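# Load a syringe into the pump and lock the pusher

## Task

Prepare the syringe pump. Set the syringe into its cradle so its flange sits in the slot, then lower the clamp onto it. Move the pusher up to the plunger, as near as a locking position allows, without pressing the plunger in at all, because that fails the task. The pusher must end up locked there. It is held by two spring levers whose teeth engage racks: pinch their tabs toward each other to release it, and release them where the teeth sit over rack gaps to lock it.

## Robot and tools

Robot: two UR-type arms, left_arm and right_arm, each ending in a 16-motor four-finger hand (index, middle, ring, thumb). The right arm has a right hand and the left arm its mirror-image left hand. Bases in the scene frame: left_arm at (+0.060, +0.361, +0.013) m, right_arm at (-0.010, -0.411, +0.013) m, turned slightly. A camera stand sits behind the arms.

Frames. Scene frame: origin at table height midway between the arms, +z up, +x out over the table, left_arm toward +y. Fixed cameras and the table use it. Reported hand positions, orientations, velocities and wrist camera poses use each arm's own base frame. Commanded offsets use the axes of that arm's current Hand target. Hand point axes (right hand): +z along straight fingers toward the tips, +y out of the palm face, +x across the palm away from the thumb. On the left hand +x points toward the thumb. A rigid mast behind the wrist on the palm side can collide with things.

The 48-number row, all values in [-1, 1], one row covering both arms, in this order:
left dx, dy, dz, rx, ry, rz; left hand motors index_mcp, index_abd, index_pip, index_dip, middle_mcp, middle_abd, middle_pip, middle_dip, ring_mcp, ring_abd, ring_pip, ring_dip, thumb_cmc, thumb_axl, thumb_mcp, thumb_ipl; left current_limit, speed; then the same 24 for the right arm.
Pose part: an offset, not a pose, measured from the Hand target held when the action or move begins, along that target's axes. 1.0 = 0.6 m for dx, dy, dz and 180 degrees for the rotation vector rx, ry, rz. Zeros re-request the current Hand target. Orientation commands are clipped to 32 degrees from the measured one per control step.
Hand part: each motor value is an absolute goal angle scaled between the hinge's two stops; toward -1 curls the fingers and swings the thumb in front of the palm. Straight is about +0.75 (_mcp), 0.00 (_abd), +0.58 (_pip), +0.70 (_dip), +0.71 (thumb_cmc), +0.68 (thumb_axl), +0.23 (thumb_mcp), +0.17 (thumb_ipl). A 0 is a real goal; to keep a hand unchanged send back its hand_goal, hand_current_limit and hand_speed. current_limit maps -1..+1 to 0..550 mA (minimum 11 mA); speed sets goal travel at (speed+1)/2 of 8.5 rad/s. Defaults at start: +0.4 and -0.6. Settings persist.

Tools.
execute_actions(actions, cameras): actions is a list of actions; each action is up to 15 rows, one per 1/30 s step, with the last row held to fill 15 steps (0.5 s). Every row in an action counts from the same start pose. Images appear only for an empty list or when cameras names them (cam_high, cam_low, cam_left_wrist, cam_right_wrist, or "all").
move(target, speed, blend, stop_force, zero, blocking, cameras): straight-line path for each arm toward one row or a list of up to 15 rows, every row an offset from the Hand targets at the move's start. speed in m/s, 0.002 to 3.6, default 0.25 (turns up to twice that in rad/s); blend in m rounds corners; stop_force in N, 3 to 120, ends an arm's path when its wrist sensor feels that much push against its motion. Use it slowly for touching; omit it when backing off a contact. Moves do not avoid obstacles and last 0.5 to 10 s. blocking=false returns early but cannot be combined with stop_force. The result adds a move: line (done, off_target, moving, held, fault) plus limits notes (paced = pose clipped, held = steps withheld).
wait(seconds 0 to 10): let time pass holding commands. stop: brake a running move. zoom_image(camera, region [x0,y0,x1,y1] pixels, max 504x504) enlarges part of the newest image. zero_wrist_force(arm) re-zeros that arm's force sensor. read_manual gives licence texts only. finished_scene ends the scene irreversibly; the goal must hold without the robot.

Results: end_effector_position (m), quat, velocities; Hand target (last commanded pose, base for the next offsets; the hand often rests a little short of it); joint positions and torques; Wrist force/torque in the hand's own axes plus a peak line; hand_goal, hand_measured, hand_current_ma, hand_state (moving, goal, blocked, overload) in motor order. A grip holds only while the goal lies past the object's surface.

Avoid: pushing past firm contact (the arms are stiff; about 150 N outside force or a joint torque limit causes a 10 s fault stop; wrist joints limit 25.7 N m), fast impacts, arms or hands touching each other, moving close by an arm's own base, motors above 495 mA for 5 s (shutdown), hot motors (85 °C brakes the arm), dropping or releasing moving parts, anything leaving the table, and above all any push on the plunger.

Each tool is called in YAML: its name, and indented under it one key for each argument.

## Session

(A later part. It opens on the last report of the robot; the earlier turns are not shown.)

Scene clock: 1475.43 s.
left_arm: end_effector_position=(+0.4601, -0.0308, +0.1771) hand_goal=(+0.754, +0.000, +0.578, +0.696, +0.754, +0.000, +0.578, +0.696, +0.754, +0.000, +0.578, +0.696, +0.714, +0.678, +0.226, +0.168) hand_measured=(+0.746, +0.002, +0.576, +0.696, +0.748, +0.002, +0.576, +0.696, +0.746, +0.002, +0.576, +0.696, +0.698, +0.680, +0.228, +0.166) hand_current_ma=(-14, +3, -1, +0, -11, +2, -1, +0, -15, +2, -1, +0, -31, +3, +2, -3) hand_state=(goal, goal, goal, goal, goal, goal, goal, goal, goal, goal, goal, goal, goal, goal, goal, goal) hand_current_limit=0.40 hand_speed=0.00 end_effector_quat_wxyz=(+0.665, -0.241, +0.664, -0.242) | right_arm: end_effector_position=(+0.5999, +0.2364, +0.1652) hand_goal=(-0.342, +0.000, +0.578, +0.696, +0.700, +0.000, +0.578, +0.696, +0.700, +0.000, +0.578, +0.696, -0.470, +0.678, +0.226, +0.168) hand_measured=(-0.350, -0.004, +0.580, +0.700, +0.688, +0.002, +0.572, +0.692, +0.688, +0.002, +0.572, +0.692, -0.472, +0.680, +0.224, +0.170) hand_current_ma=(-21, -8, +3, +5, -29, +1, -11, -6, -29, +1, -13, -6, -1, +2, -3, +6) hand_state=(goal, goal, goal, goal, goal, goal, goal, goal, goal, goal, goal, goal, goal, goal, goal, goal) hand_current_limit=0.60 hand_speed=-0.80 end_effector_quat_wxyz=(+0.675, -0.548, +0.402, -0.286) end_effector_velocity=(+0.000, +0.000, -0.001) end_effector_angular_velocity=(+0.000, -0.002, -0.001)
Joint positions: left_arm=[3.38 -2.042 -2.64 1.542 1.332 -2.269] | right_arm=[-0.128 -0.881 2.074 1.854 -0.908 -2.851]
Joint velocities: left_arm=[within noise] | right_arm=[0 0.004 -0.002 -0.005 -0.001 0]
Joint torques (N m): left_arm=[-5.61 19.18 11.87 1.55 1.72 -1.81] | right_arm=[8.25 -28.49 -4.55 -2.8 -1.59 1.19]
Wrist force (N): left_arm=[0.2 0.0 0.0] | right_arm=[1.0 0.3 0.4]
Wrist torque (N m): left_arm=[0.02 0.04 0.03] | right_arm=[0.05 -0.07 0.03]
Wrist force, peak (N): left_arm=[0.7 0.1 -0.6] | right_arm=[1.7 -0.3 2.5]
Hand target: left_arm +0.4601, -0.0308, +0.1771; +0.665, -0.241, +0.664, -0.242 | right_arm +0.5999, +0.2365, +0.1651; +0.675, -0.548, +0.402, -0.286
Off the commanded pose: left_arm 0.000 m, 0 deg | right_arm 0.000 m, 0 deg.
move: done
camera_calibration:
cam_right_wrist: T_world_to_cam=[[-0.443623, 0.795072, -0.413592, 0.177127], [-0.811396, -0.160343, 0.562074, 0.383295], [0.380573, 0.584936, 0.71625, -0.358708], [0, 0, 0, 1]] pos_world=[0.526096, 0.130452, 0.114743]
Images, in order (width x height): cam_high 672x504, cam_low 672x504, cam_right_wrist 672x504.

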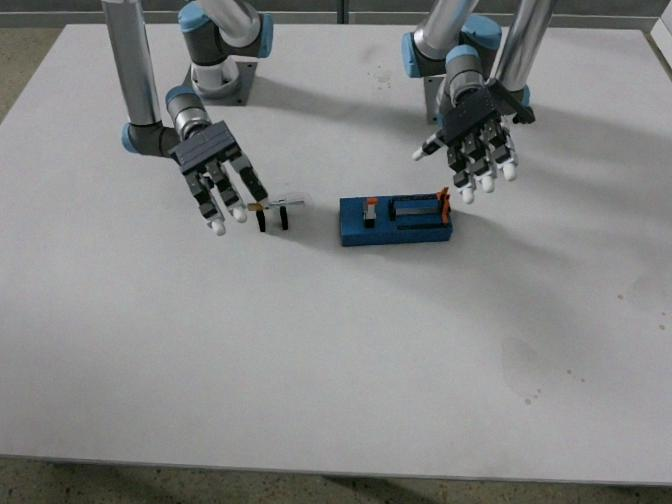

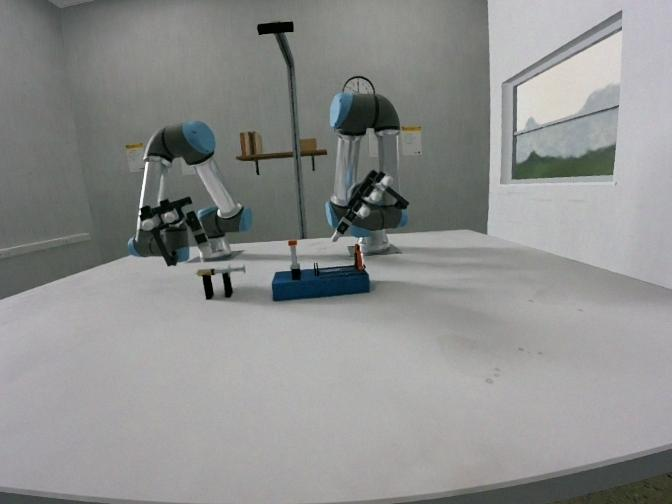

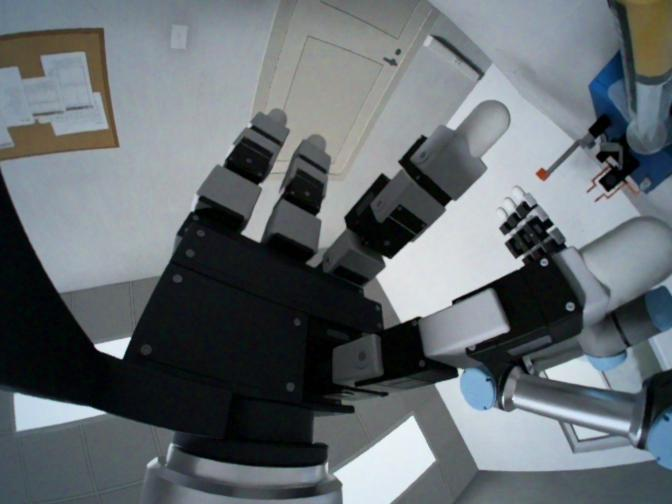

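move:
  target: [0,0,0,0,0,0,0.754,0,0.577,0.696,0.754,0,0.577,0.696,0.754,0,0.577,0.696,0.714,0.678,0.226,0.168,0.4,0.0,-0.0609,0.0471,0.0583,-0.1041,0.0366,-0.0433,-0.342,-0.25,0.577,0.696,0.7,0,0.577,0.696,0.7,0,0.577,0.696,-0.6,0.678,0.226,0.168,0.6,-0.7]
  speed: 0.08
  cameras: ["all"]

zoom_image:
  camera: "cam_high"
  region: [180, 110, 348, 236]

zoom_image:
  camera: "cam_low"
  region: [130, 180, 270, 310]

Scene clock: 1513.37 s.
left_arm: end_effector_position=(+0.4601, -0.0308, +0.1771) hand_goal=(+0.754, +0.000, +0.578, +0.696, +0.754, +0.000, +0.578, +0.696, +0.754, +0.000, +0.578, +0.696, +0.714, +0.678, +0.226, +0.168) hand_measured=(+0.746, +0.002, +0.576, +0.696, +0.748, +0.002, +0.576, +0.696, +0.746, +0.002, +0.576, +0.696, +0.698, +0.680, +0.228, +0.166) hand_current_ma=(-14, +3, -1, +0, -11, +2, -1, +0, -15, +2, -1, +0, -31, +3, +2, -3) hand_state=(goal, goal, goal, goal, goal, goal, goal, goal, goal, goal, goal, goal, goal, goal, goal, goal) hand_current_limit=0.40 hand_speed=0.00 end_effector_quat_wxyz=(+0.665, -0.241, +0.664, -0.242) | right_arm: end_effector_position=(+0.6096, +0.2912, +0.1489) hand_goal=(-0.342, -0.250, +0.578, +0.696, +0.700, +0.000, +0.578, +0.696, +0.700, +0.000, +0.578, +0.696, -0.600, +0.678, +0.226, +0.168) hand_measured=(-0.344, -0.246, +0.580, +0.700, +0.688, +0.002, +0.572, +0.692, +0.688, +0.002, +0.572, +0.692, -0.600, +0.680, +0.224, +0.170) hand_current_ma=(-5, +5, +3, +5, -29, +1, -11, -6, -29, +1, -13, -6, +0, +2, -3, +4) hand_state=(goal, goal, goal, goal, goal, goal, goal, goal, goal, goal, goal, goal, goal, goal, goal, goal) hand_current_limit=0.60 hand_speed=-0.70 end_effector_quat_wxyz=(-0.532, +0.660, -0.443, +0.293)
Joint positions: left_arm=[3.38 -2.042 -2.64 1.542 1.332 -2.269] | right_arm=[0.087 -1.022 2.03 2.419 -1.197 -3.16]
Joint torques (N m): left_arm=[-4.47 18.88 11.57 1.94 1.68 -1.67] | right_arm=[-4.13 -25.22 -1.1 -1.05 0.19 2.76]
Wrist force (N): left_arm=[0.6 0.2 -0.1] | right_arm=[0.8 0.5 0.2]
Wrist torque (N m): left_arm=[0.05 -0.01 0.05] | right_arm=[0.12 -0.07 0.05]
Wrist force, peak (N): left_arm=[0.8 0.2 -0.2] | right_arm=[1.3 0.6 0.6]
Hand target: left_arm +0.4601, -0.0308, +0.1771; +0.665, -0.241, +0.664, -0.242 | right_arm +0.6096, +0.2912, +0.1487; -0.532, +0.660, -0.443, +0.293
Off the commanded pose: left_arm 0.000 m, 0 deg | right_arm 0.000 m, 0 deg.
move: done
camera_calibration:
cam_left_wrist: T_world_to_cam=[[-0.0196574, 0.0667719, 0.997575, -0.200776], [-0.752816, -0.657584, 0.0291805, 0.2664], [0.657938, -0.750416, 0.0631933, -0.220572], [0, 0, 0, 1]] pos_world=[0.341726, 0.0230659, 0.206454]
cam_right_wrist: T_world_to_cam=[[-0.516193, 0.680558, -0.519986, 0.224499], [-0.663064, 0.0667441, 0.745581, 0.225291], [0.542117, 0.729648, 0.4168, -0.478888], [0, 0, 0, 1]] pos_world=[0.52488, 0.181598, 0.148364]

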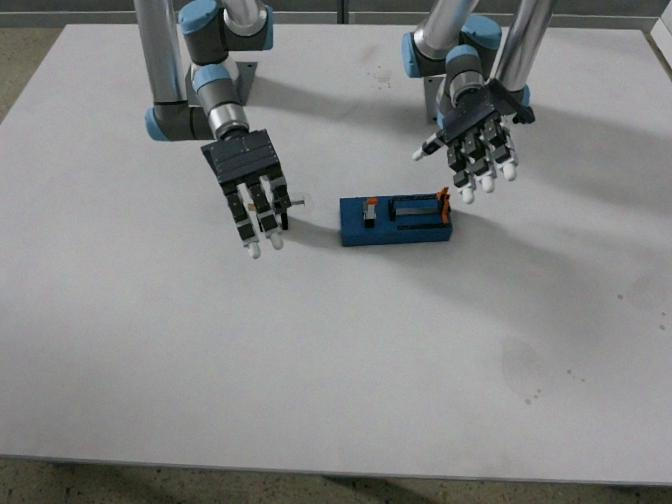

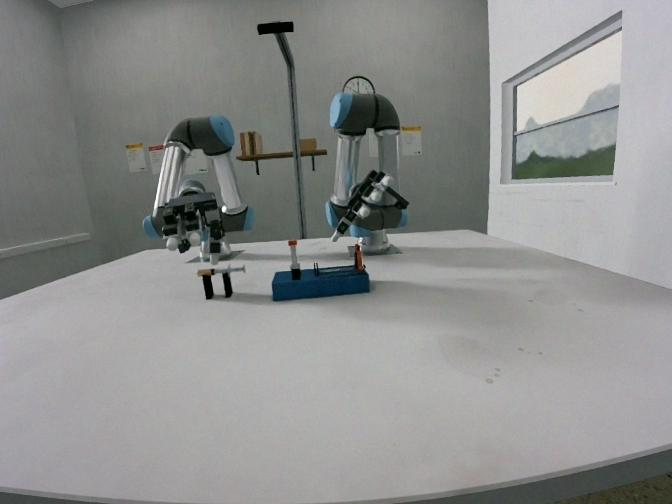

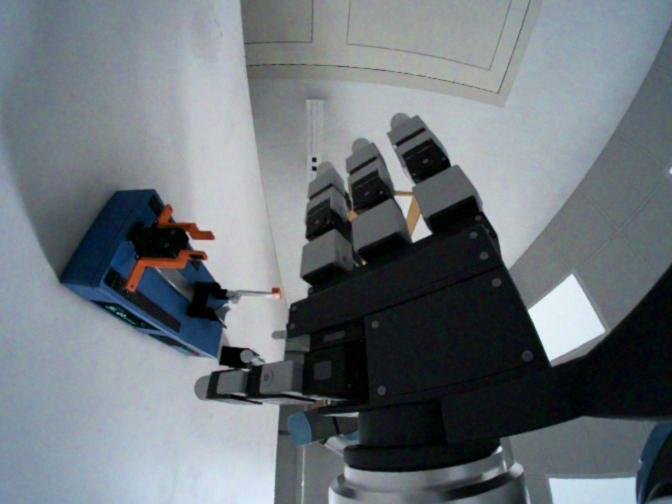

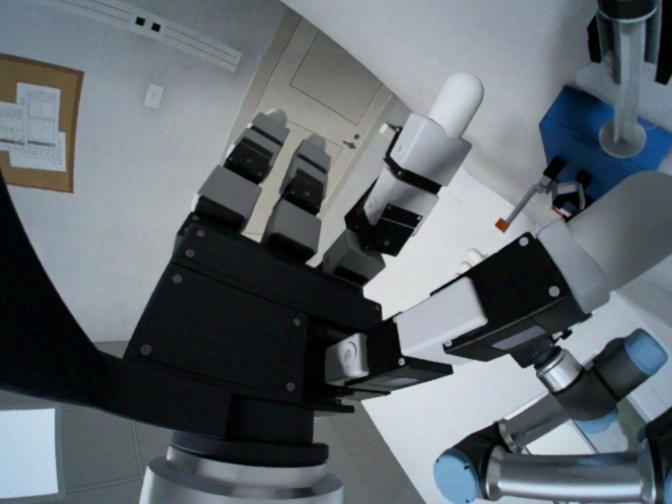

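Scaled by 3.000 from the camera's 672x504 image, which has a finer 960x720 frame.

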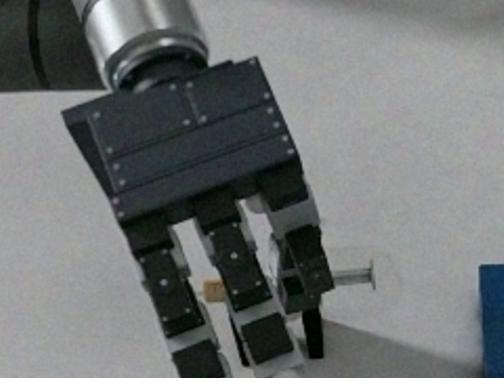

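Scaled by 3.600 from the camera's 672x504 image, which has a finer 960x720 frame.

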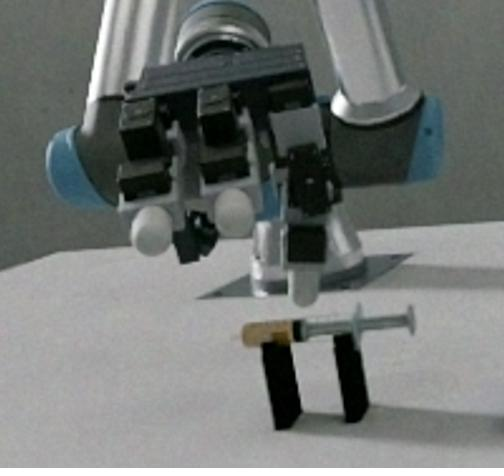

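move:
  target: [0,0,0,0,0,0,0.754,0,0.577,0.696,0.754,0,0.577,0.696,0.754,0,0.577,0.696,0.714,0.678,0.226,0.168,0.4,0.0,0.0048,0.0900,-0.0015,0,0,0,-0.342,-0.25,0.577,0.696,0.7,0,0.577,0.696,0.7,0,0.577,0.696,-0.6,0.678,0.226,0.168,0.6,-0.7]
  speed: 0.04
  stop_force: 5
  cameras: ["all"]

zoom_image:
  camera: "cam_high"
  region: [210, 140, 322, 224]

zoom_image:
  camera: "cam_low"
  region: [170, 220, 270, 300]

Scene clock: 1525.00 s.
left_arm: end_effector_position=(+0.4601, -0.0308, +0.1771) hand_goal=(+0.754, +0.000, +0.578, +0.696, +0.754, +0.000, +0.578, +0.696, +0.754, +0.000, +0.578, +0.696, +0.714, +0.678, +0.226, +0.168) hand_measured=(+0.746, +0.002, +0.576, +0.696, +0.748, +0.002, +0.576, +0.696, +0.746, +0.002, +0.576, +0.696, +0.698, +0.680, +0.228, +0.166) hand_current_ma=(-14, +3, -1, +0, -11, +2, -1, +0, -15, +2, -1, +0, -31, +3, +2, -3) hand_state=(goal, goal, goal, goal, goal, goal, goal, goal, goal, goal, goal, goal, goal, goal, goal, goal) hand_current_limit=0.40 hand_speed=0.00 end_effector_quat_wxyz=(+0.665, -0.241, +0.664, -0.242) | right_arm: end_effector_position=(+0.5953, +0.2859, +0.0968) hand_goal=(-0.342, -0.250, +0.578, +0.696, +0.700, +0.000, +0.578, +0.696, +0.700, +0.000, +0.578, +0.696, -0.600, +0.678, +0.226, +0.168) hand_measured=(-0.344, -0.246, +0.580, +0.700, +0.688, +0.002, +0.572, +0.692, +0.688, +0.002, +0.572, +0.692, -0.600, +0.680, +0.224, +0.170) hand_current_ma=(-5, +5, +3, +5, -29, +1, -11, -6, -29, +1, -13, -6, +0, +2, -3, +4) hand_state=(goal, goal, goal, goal, goal, goal, goal, goal, goal, goal, goal, goal, goal, goal, goal, goal) hand_current_limit=0.60 hand_speed=-0.70 end_effector_quat_wxyz=(-0.532, +0.660, -0.443, +0.293)
Joint positions: left_arm=[3.38 -2.042 -2.64 1.542 1.332 -2.269] | right_arm=[0.078 -0.92 2.077 2.271 -1.188 -3.163]
Joint torques (N m): left_arm=[-5.14 19.38 11.53 1.71 1.62 -1.37] | right_arm=[5.33 -51.63 -23.38 -3.42 -0.98 0.63]
Wrist force (N): left_arm=[0.4 0.0 -0.3] | right_arm=[1.0 0.3 0.2]
Wrist torque (N m): left_arm=[0.04 0.00 0.04] | right_arm=[0.09 -0.10 0.17]
Wrist force, peak (N): left_arm=[0.8 0.4 -0.1] | right_arm=[1.1 0.7 0.2]
Hand target: left_arm +0.4601, -0.0308, +0.1771; +0.665, -0.241, +0.664, -0.242 | right_arm +0.5953, +0.2859, +0.0968; -0.532, +0.660, -0.443, +0.293
Off the commanded pose: left_arm 0.000 m, 0 deg | right_arm 0.000 m, 0 deg.
move: done
camera_calibration:
cam_left_wrist: T_world_to_cam=[[-0.0196574, 0.0667719, 0.997575, -0.200776], [-0.752816, -0.657584, 0.0291805, 0.2664], [0.657938, -0.750416, 0.0631933, -0.220572], [0, 0, 0, 1]] pos_world=[0.341726, 0.0230659, 0.206454]
cam_right_wrist: T_world_to_cam=[[-0.516344, 0.680571, -0.519819, 0.193691], [-0.662721, 0.0668959, 0.745873, 0.254777], [0.542393, 0.729622, 0.416487, -0.445659], [0, 0, 0, 1]] pos_world=[0.510579, 0.176298, 0.0962649]

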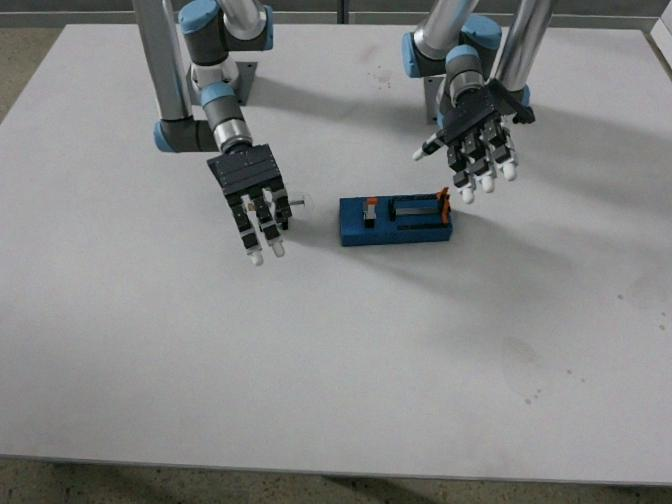

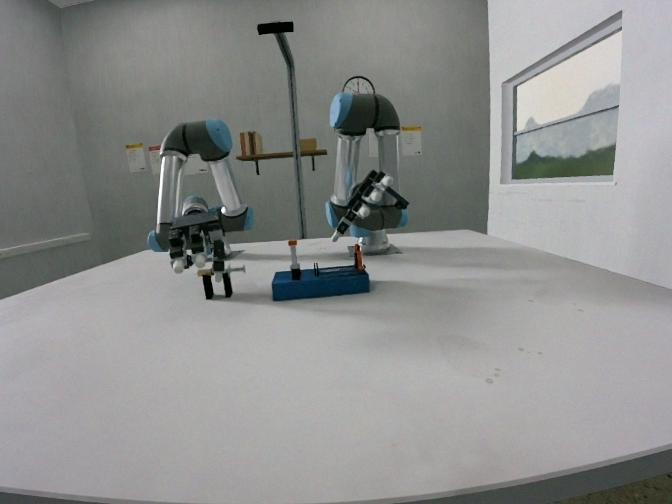

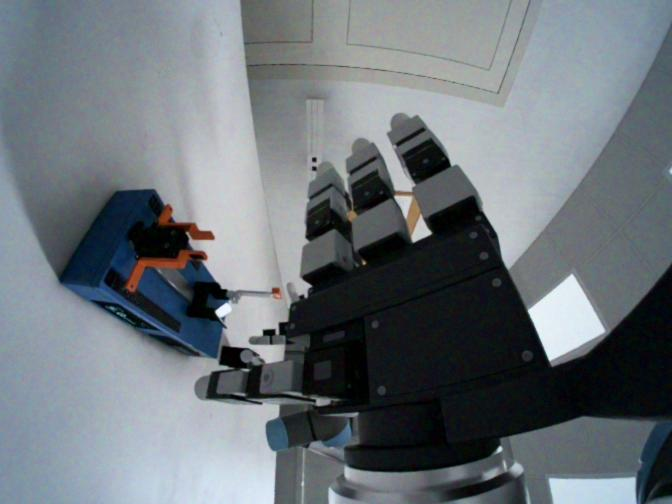

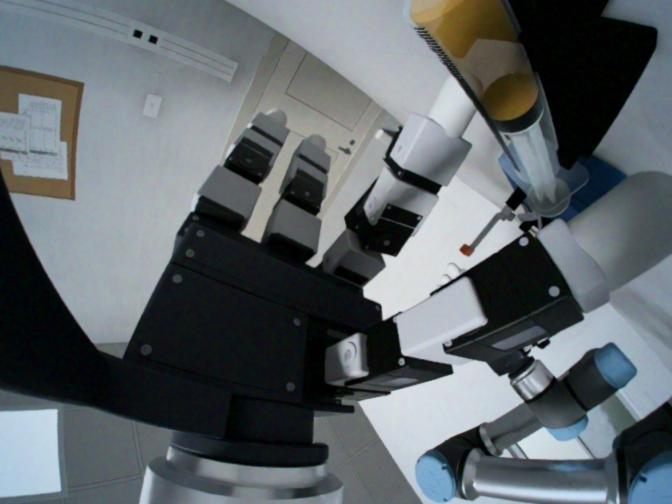

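Scaled by 4.500 from the camera's 672x504 image, which has a finer 960x720 frame.

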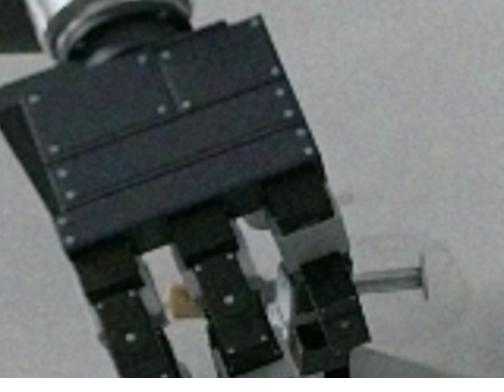

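Scaled by 5.040 from the camera's 672x504 image, which has a finer 960x720 frame.

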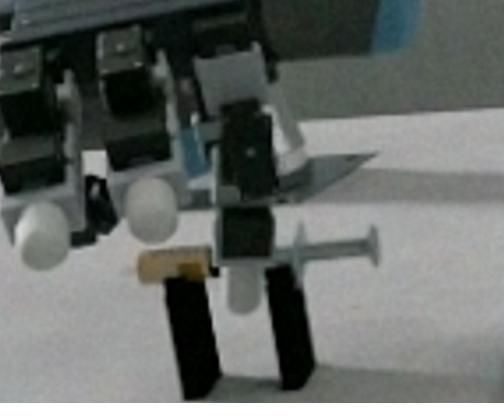

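move:
  target: [0,0,0,0,0,0,0.754,0,0.577,0.696,0.754,0,0.577,0.696,0.754,0,0.577,0.696,0.714,0.678,0.226,0.168,0.4,0.0,0,0,0,0,0,0,-0.50,-0.25,0.577,0.696,0.7,0,0.577,0.696,0.7,0,0.577,0.696,-0.6,0.678,0.10,0.168,0.6,-0.7]
  speed: 0.04
  cameras: ["all"]

zoom_image:
  camera: "cam_right_wrist"
  region: [350, 0, 672, 300]

zoom_image:
  camera: "cam_low"
  region: [190, 230, 260, 300]

Scene clock: 1529.33 s.
left_arm: end_effector_position=(+0.4601, -0.0308, +0.1771) hand_goal=(+0.754, +0.000, +0.578, +0.696, +0.754, +0.000, +0.578, +0.696, +0.754, +0.000, +0.578, +0.696, +0.714, +0.678, +0.226, +0.168) hand_measured=(+0.746, +0.002, +0.576, +0.696, +0.748, +0.002, +0.576, +0.696, +0.746, +0.002, +0.576, +0.696, +0.698, +0.680, +0.228, +0.166) hand_current_ma=(-14, +3, -1, +0, -11, +2, -1, +0, -15, +2, -1, +0, -31, +3, +2, -3) hand_state=(goal, goal, goal, goal, goal, goal, goal, goal, goal, goal, goal, goal, goal, goal, goal, goal) hand_current_limit=0.40 hand_speed=0.00 end_effector_quat_wxyz=(+0.665, -0.241, +0.664, -0.242) | right_arm: end_effector_position=(+0.5953, +0.2859, +0.0968) hand_goal=(-0.500, -0.250, +0.578, +0.696, +0.700, +0.000, +0.578, +0.696, +0.700, +0.000, +0.578, +0.696, -0.600, +0.678, +0.100, +0.168) hand_measured=(-0.496, -0.246, +0.580, +0.700, +0.688, +0.002, +0.572, +0.692, +0.688, +0.002, +0.572, +0.692, -0.600, +0.680, +0.102, +0.170) hand_current_ma=(+11, +5, +3, +5, -29, +1, -11, -6, -29, +1, -13, -6, +0, +2, +3, +4) hand_state=(goal, goal, goal, goal, goal, goal, goal, goal, goal, goal, goal, goal, goal, goal, goal, goal) hand_current_limit=0.60 hand_speed=-0.70 end_effector_quat_wxyz=(-0.532, +0.660, -0.443, +0.293)
Joint positions: left_arm=[3.38 -2.042 -2.64 1.542 1.332 -2.269] | right_arm=[0.079 -0.92 2.077 2.271 -1.188 -3.163]
Joint torques (N m): left_arm=[-5.57 18.72 11.34 1.87 1.71 -1.4] | right_arm=[5.84 -52.03 -23.14 -3.69 -1.13 1.75]
Wrist force (N): left_arm=[0.7 0.1 0.1] | right_arm=[0.9 0.2 0.1]
Wrist torque (N m): left_arm=[0.02 -0.03 0.07] | right_arm=[0.11 -0.07 0.14]
Wrist force, peak (N): left_arm=[0.9 0.1 -0.1] | right_arm=[1.0 0.3 0.3]
Hand target: left_arm +0.4601, -0.0308, +0.1771; +0.665, -0.241, +0.664, -0.242 | right_arm +0.5953, +0.2859, +0.0968; -0.532, +0.660, -0.443, +0.293
Off the commanded pose: left_arm 0.000 m, 0 deg | right_arm 0.000 m, 0 deg.
move: done
camera_calibration:
cam_left_wrist: T_world_to_cam=[[-0.0196574, 0.0667719, 0.997575, -0.200776], [-0.752816, -0.657584, 0.0291805, 0.2664], [0.657938, -0.750416, 0.0631933, -0.220572], [0, 0, 0, 1]] pos_world=[0.341726, 0.0230659, 0.206454]
cam_right_wrist: T_world_to_cam=[[-0.51639, 0.680576, -0.519768, 0.193709], [-0.662686, 0.0668474, 0.745908, 0.254764], [0.542392, 0.729622, 0.416488, -0.445658], [0, 0, 0, 1]] pos_world=[0.510579, 0.176298, 0.096265]

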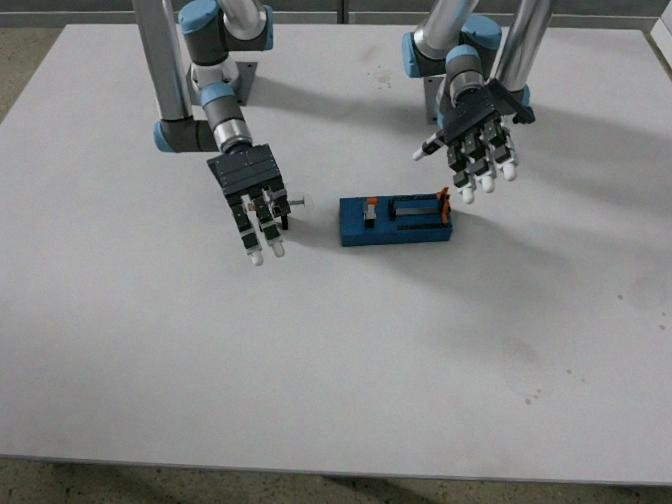

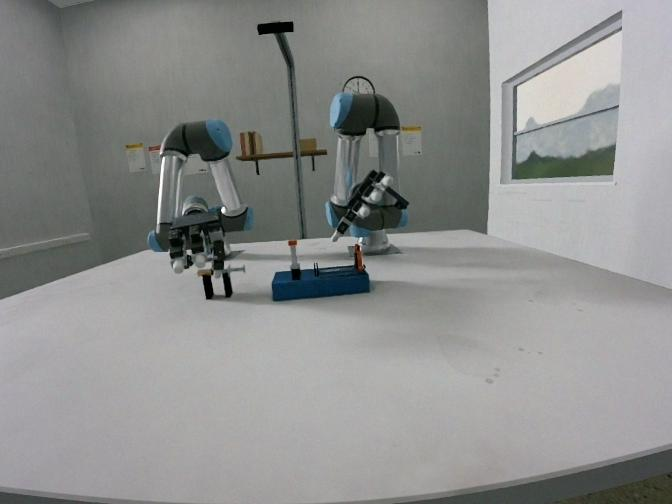

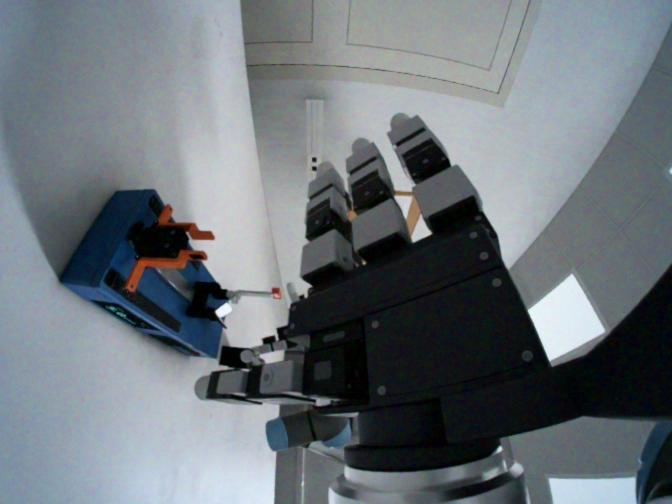

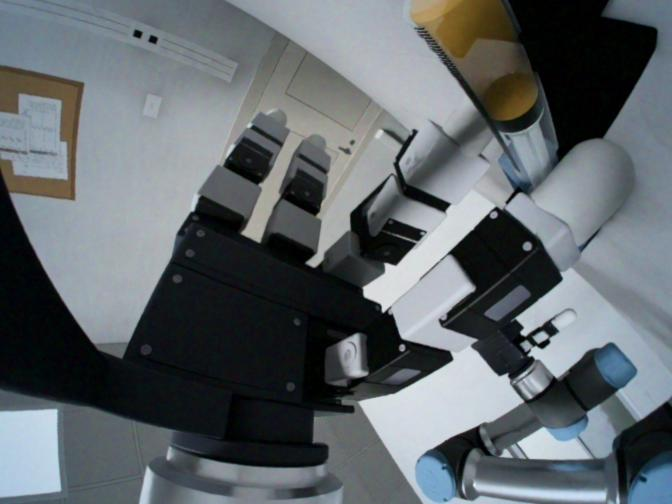

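Scaled by 1.565 from the camera's 672x504 image, which has a finer 960x720 frame.

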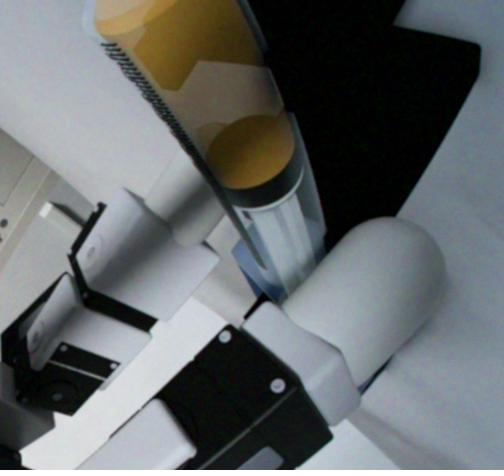

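Scaled by 7.200 from the camera's 672x504 image, which has a finer 960x720 frame.

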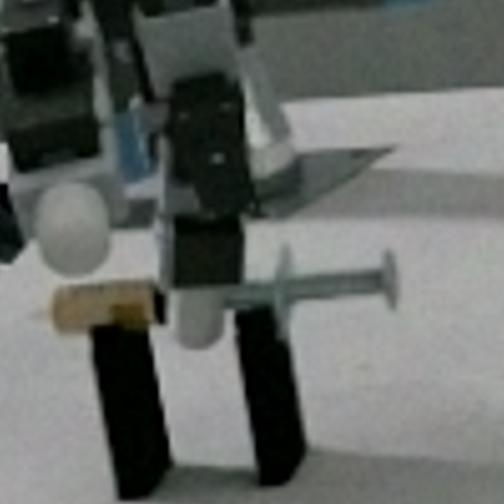

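move:
  target:
    - [0,0,0,0,0,0,0.754,0,0.577,0.696,0.754,0,0.577,0.696,0.754,0,0.577,0.696,0.714,0.678,0.226,0.168,0.4,0.0,0,0,0,0,0,0,-0.54,-0.25,0.577,0.696,0.7,0,0.577,0.696,0.7,0,0.577,0.696,-0.6,0.678,0.06,0.168,0.7,-0.85]
    - [0,0,0,0,0,0,0.754,0,0.577,0.696,0.754,0,0.577,0.696,0.754,0,0.577,0.696,0.714,0.678,0.226,0.168,0.4,0.0,0,0,0,0,0,0,-0.65,-0.25,0.577,0.696,0.7,0,0.577,0.696,0.7,0,0.577,0.696,-0.6,0.678,-0.06,0.168,0.7,-0.85]
  speed: 0.04
  cameras: ["all"]

zoom_image:
  camera: "cam_right_wrist"
  region: [350, 0, 672, 300]

zoom_image:
  camera: "cam_low"
  region: [190, 230, 260, 300]

Scene clock: 1536.73 s.
left_arm: end_effector_position=(+0.4601, -0.0308, +0.1771) hand_goal=(+0.754, +0.000, +0.578, +0.696, +0.754, +0.000, +0.578, +0.696, +0.754, +0.000, +0.578, +0.696, +0.714, +0.678, +0.226, +0.168) hand_measured=(+0.746, +0.002, +0.576, +0.696, +0.748, +0.002, +0.576, +0.696, +0.746, +0.002, +0.576, +0.696, +0.698, +0.680, +0.228, +0.166) hand_current_ma=(-14, +3, -1, +0, -11, +2, -1, +0, -15, +2, -1, +0, -31, +3, +2, -3) hand_state=(goal, goal, goal, goal, goal, goal, goal, goal, goal, goal, goal, goal, goal, goal, goal, goal) hand_current_limit=0.40 hand_speed=0.00 end_effector_quat_wxyz=(+0.665, -0.241, +0.664, -0.242) | right_arm: end_effector_position=(+0.5953, +0.2859, +0.0968) hand_goal=(-0.650, -0.250, +0.578, +0.696, +0.700, +0.000, +0.578, +0.696, +0.700, +0.000, +0.578, +0.696, -0.600, +0.678, -0.060, +0.168) hand_measured=(-0.524, -0.252, +0.610, +0.716, +0.688, +0.002, +0.572, +0.692, +0.688, +0.002, +0.572, +0.692, -0.600, +0.680, +0.006, +0.184) hand_current_ma=(+468, -2, +97, +51, -29, +1, -11, -6, -29, +1, -13, -6, +1, +2, +311, +59) hand_state=(blocked, goal, blocked, goal, goal, goal, goal, goal, goal, goal, goal, goal, goal, goal, blocked, goal) hand_current_limit=0.70 hand_speed=-0.85 end_effector_quat_wxyz=(-0.532, +0.660, -0.443, +0.293)
Joint positions: left_arm=[3.38 -2.042 -2.64 1.542 1.332 -2.269] | right_arm=[0.079 -0.92 2.077 2.271 -1.188 -3.163]
Joint torques (N m): left_arm=[-5.98 18.68 11.27 1.81 1.55 -1.56] | right_arm=[5.66 -51.47 -21.8 -3.65 -0.91 1.84]
Wrist force (N): left_arm=[0.6 0.1 -0.1] | right_arm=[0.9 0.2 0.4]
Wrist torque (N m): left_arm=[0.03 -0.01 0.06] | right_arm=[0.07 -0.09 0.14]
Wrist force, peak (N): left_arm=[0.8 0.1 -0.3] | right_arm=[0.9 -0.4 2.0]
Hand target: left_arm +0.4601, -0.0308, +0.1771; +0.665, -0.241, +0.664, -0.242 | right_arm +0.5953, +0.2859, +0.0968; -0.532, +0.660, -0.443, +0.293
Off the commanded pose: left_arm 0.000 m, 0 deg | right_arm 0.000 m, 0 deg.
move: done
camera_calibration:
cam_left_wrist: T_world_to_cam=[[-0.0196574, 0.0667719, 0.997575, -0.200776], [-0.752816, -0.657584, 0.0291805, 0.2664], [0.657938, -0.750416, 0.0631933, -0.220572], [0, 0, 0, 1]] pos_world=[0.341726, 0.0230659, 0.206454]
cam_right_wrist: T_world_to_cam=[[-0.516361, 0.680613, -0.519747, 0.193686], [-0.662727, 0.0667941, 0.745876, 0.254797], [0.542369, 0.729592, 0.416571, -0.445649], [0, 0, 0, 1]] pos_world=[0.510579, 0.176298, 0.0962649]

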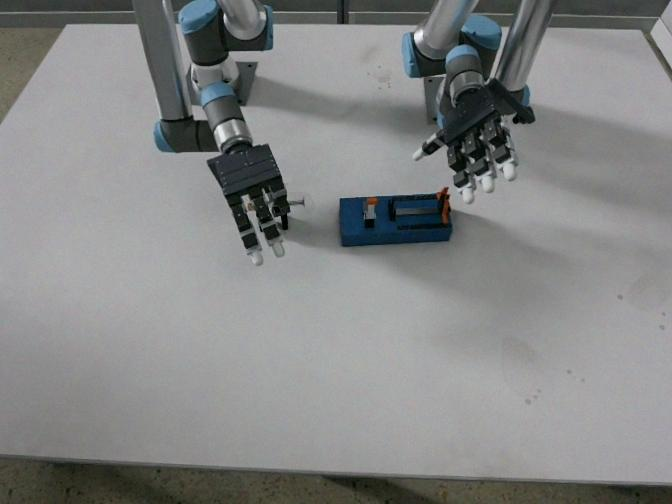

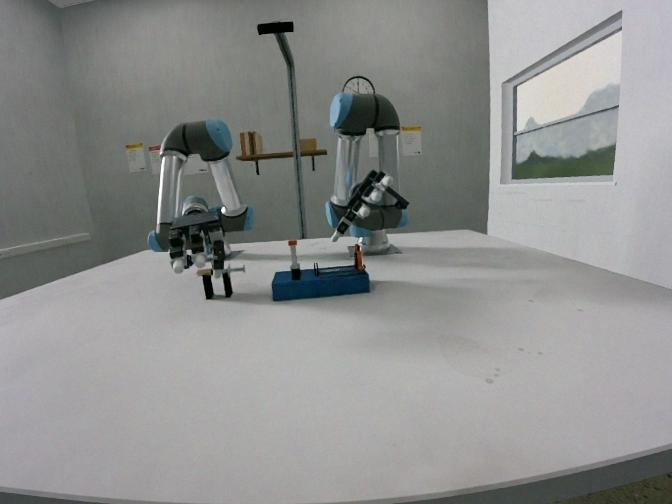

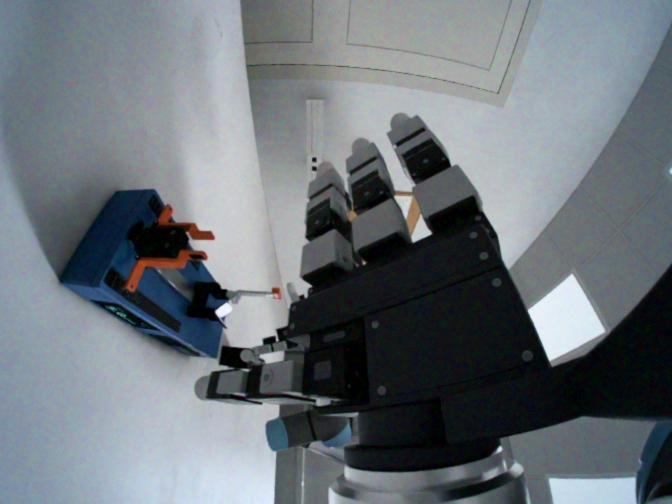

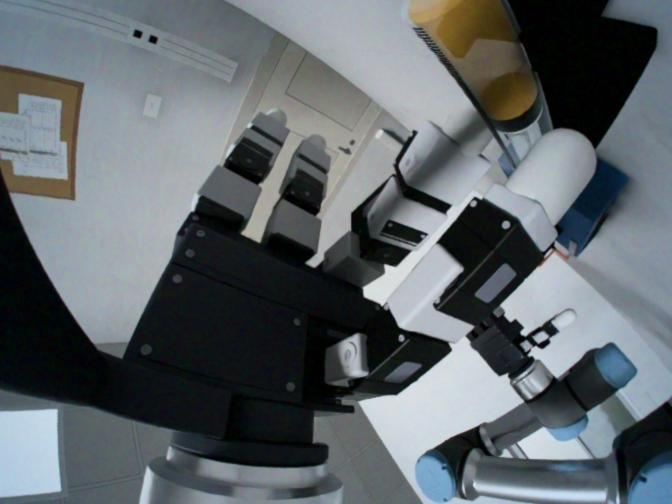

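Scaled by 1.565 from the camera's 672x504 image, which has a finer 960x720 frame.

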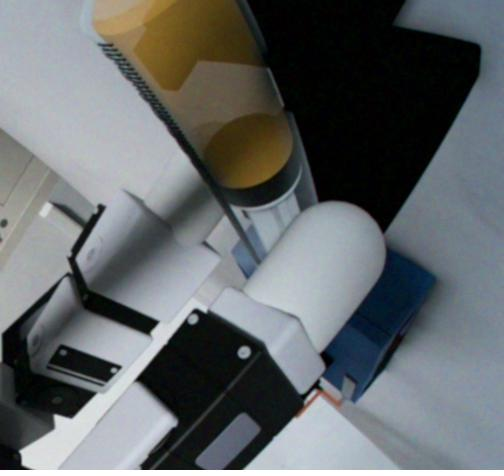

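Scaled by 7.200 from the camera's 672x504 image, which has a finer 960x720 frame.

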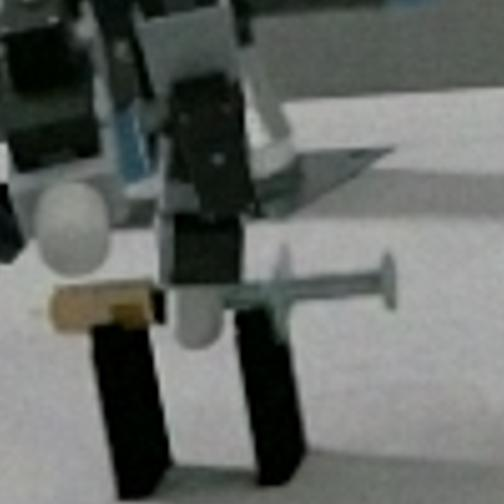

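move:
  target: [0,0,0,0,0,0,0.754,0,0.577,0.696,0.754,0,0.577,0.696,0.754,0,0.577,0.696,0.714,0.678,0.226,0.168,0.4,0.0,-0.0036,-0.0400,-0.0109,0,0,0,-0.65,-0.25,0.577,0.696,0.7,0,0.577,0.696,0.7,0,0.577,0.696,-0.6,0.678,-0.06,0.168,0.7,-0.85]
  speed: 0.03
  cameras: ["all"]

zoom_image:
  camera: "cam_high"
  region: [240, 160, 324, 244]

zoom_image:
  camera: "cam_low"
  region: [190, 230, 260, 300]

Scene clock: 1542.13 s.
left_arm: end_effector_position=(+0.4601, -0.0308, +0.1771) hand_goal=(+0.754, +0.000, +0.578, +0.696, +0.754, +0.000, +0.578, +0.696, +0.754, +0.000, +0.578, +0.696, +0.714, +0.678, +0.226, +0.168) hand_measured=(+0.746, +0.002, +0.576, +0.696, +0.748, +0.002, +0.576, +0.696, +0.746, +0.002, +0.576, +0.696, +0.698, +0.680, +0.228, +0.166) hand_current_ma=(-14, +3, -1, +0, -11, +2, -1, +0, -15, +2, -1, +0, -31, +3, +2, -3) hand_state=(goal, goal, goal, goal, goal, goal, goal, goal, goal, goal, goal, goal, goal, goal, goal, goal) hand_current_limit=0.40 hand_speed=0.00 end_effector_quat_wxyz=(+0.665, -0.241, +0.664, -0.242) | right_arm: end_effector_position=(+0.5953, +0.2860, +0.1219) hand_goal=(-0.650, -0.250, +0.578, +0.696, +0.700, +0.000, +0.578, +0.696, +0.700, +0.000, +0.578, +0.696, -0.600, +0.678, -0.060, +0.168) hand_measured=(-0.526, -0.256, +0.610, +0.716, +0.688, +0.002, +0.572, +0.692, +0.688, +0.002, +0.572, +0.692, -0.592, +0.680, +0.004, +0.184) hand_current_ma=(+467, -10, +97, +51, -29, +1, -11, -6, -29, +1, -13, -6, +18, +2, +303, +59) hand_state=(blocked, goal, blocked, goal, goal, goal, goal, goal, goal, goal, goal, goal, goal, goal, blocked, goal) hand_current_limit=0.70 hand_speed=-0.85 end_effector_quat_wxyz=(-0.532, +0.660, -0.443, +0.293) end_effector_velocity=(+0.000, +0.000, -0.002) end_effector_angular_velocity=(+0.000, -0.002, -0.001)
Joint positions: left_arm=[3.38 -2.042 -2.64 1.542 1.332 -2.269] | right_arm=[0.079 -0.981 2.079 2.331 -1.188 -3.163]
Joint velocities: left_arm=[within noise] | right_arm=[0 0.005 0.001 -0.008 0 0]
Joint torques (N m): left_arm=[-6.01 17.63 12.49 1.94 1.43 -1.5] | right_arm=[7.86 -27.81 -7.85 -3.96 -1.13 1.75]
Wrist force (N): left_arm=[0.7 -0.1 -0.1] | right_arm=[0.7 0.6 0.3]
Wrist torque (N m): left_arm=[0.03 -0.03 0.07] | right_arm=[0.13 -0.05 0.13]
Wrist force, peak (N): left_arm=[0.9 0.3 0.0] | right_arm=[1.3 0.4 0.6]
Hand target: left_arm +0.4601, -0.0308, +0.1771; +0.665, -0.241, +0.664, -0.242 | right_arm +0.5953, +0.2860, +0.1218; -0.532, +0.660, -0.443, +0.293
Off the commanded pose: left_arm 0.000 m, 0 deg | right_arm 0.000 m, 0 deg.
move: done
camera_calibration:
cam_left_wrist: T_world_to_cam=[[-0.0196574, 0.0667719, 0.997575, -0.200776], [-0.752816, -0.657584, 0.0291805, 0.2664], [0.657938, -0.750416, 0.0631933, -0.220572], [0, 0, 0, 1]] pos_world=[0.341726, 0.0230659, 0.206454]
cam_right_wrist: T_world_to_cam=[[-0.51639, 0.680576, -0.519768, 0.206687], [-0.662686, 0.0668474, 0.745908, 0.236035], [0.542392, 0.729622, 0.416488, -0.456185], [0, 0, 0, 1]] pos_world=[0.510579, 0.176398, 0.121365]

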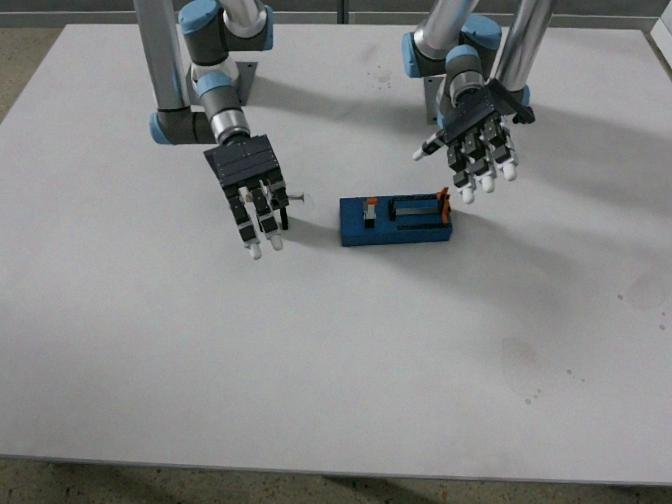

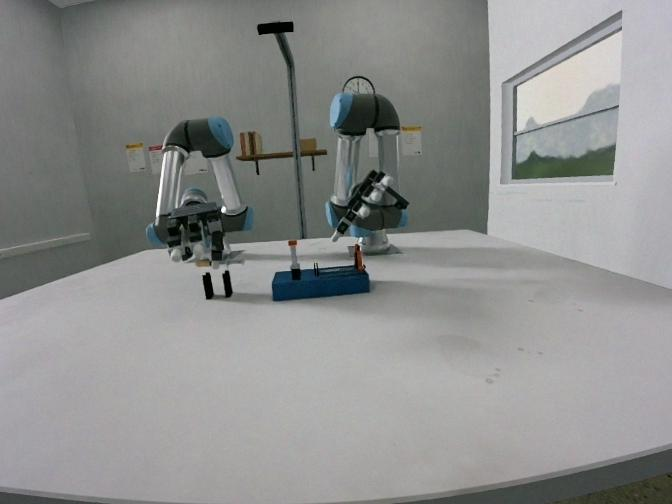

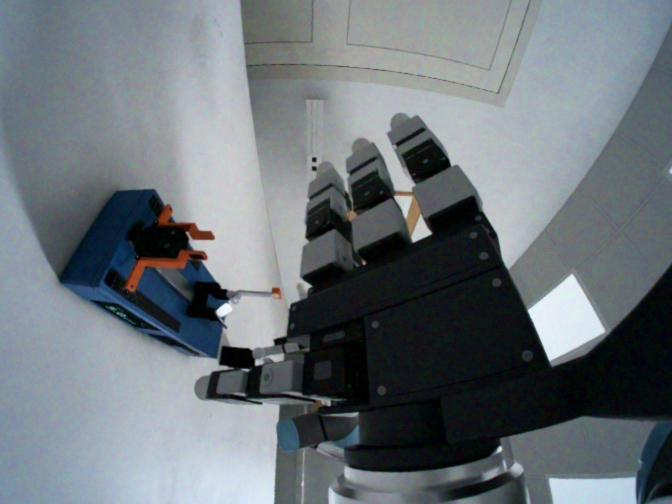

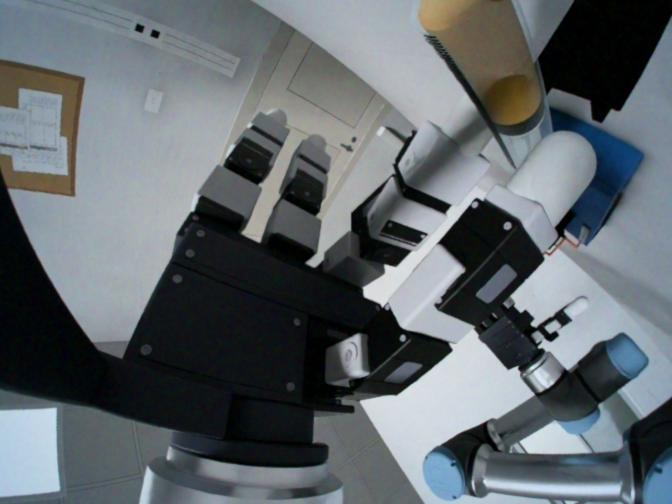

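Scaled by 6.000 from the camera's 672x504 image, which has a finer 960x720 frame.

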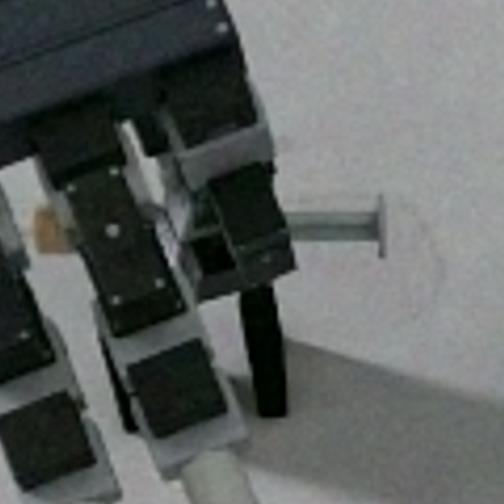

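Scaled by 7.200 from the camera's 672x504 image, which has a finer 960x720 frame.

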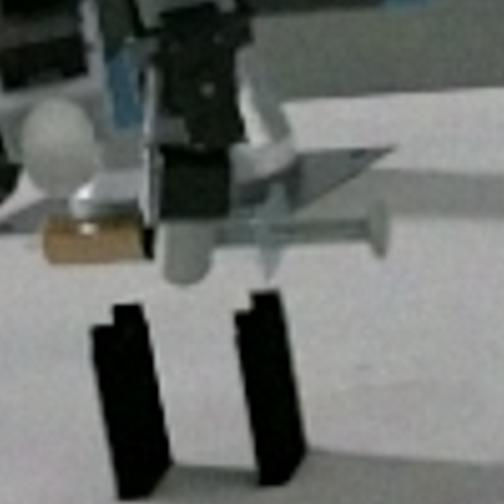

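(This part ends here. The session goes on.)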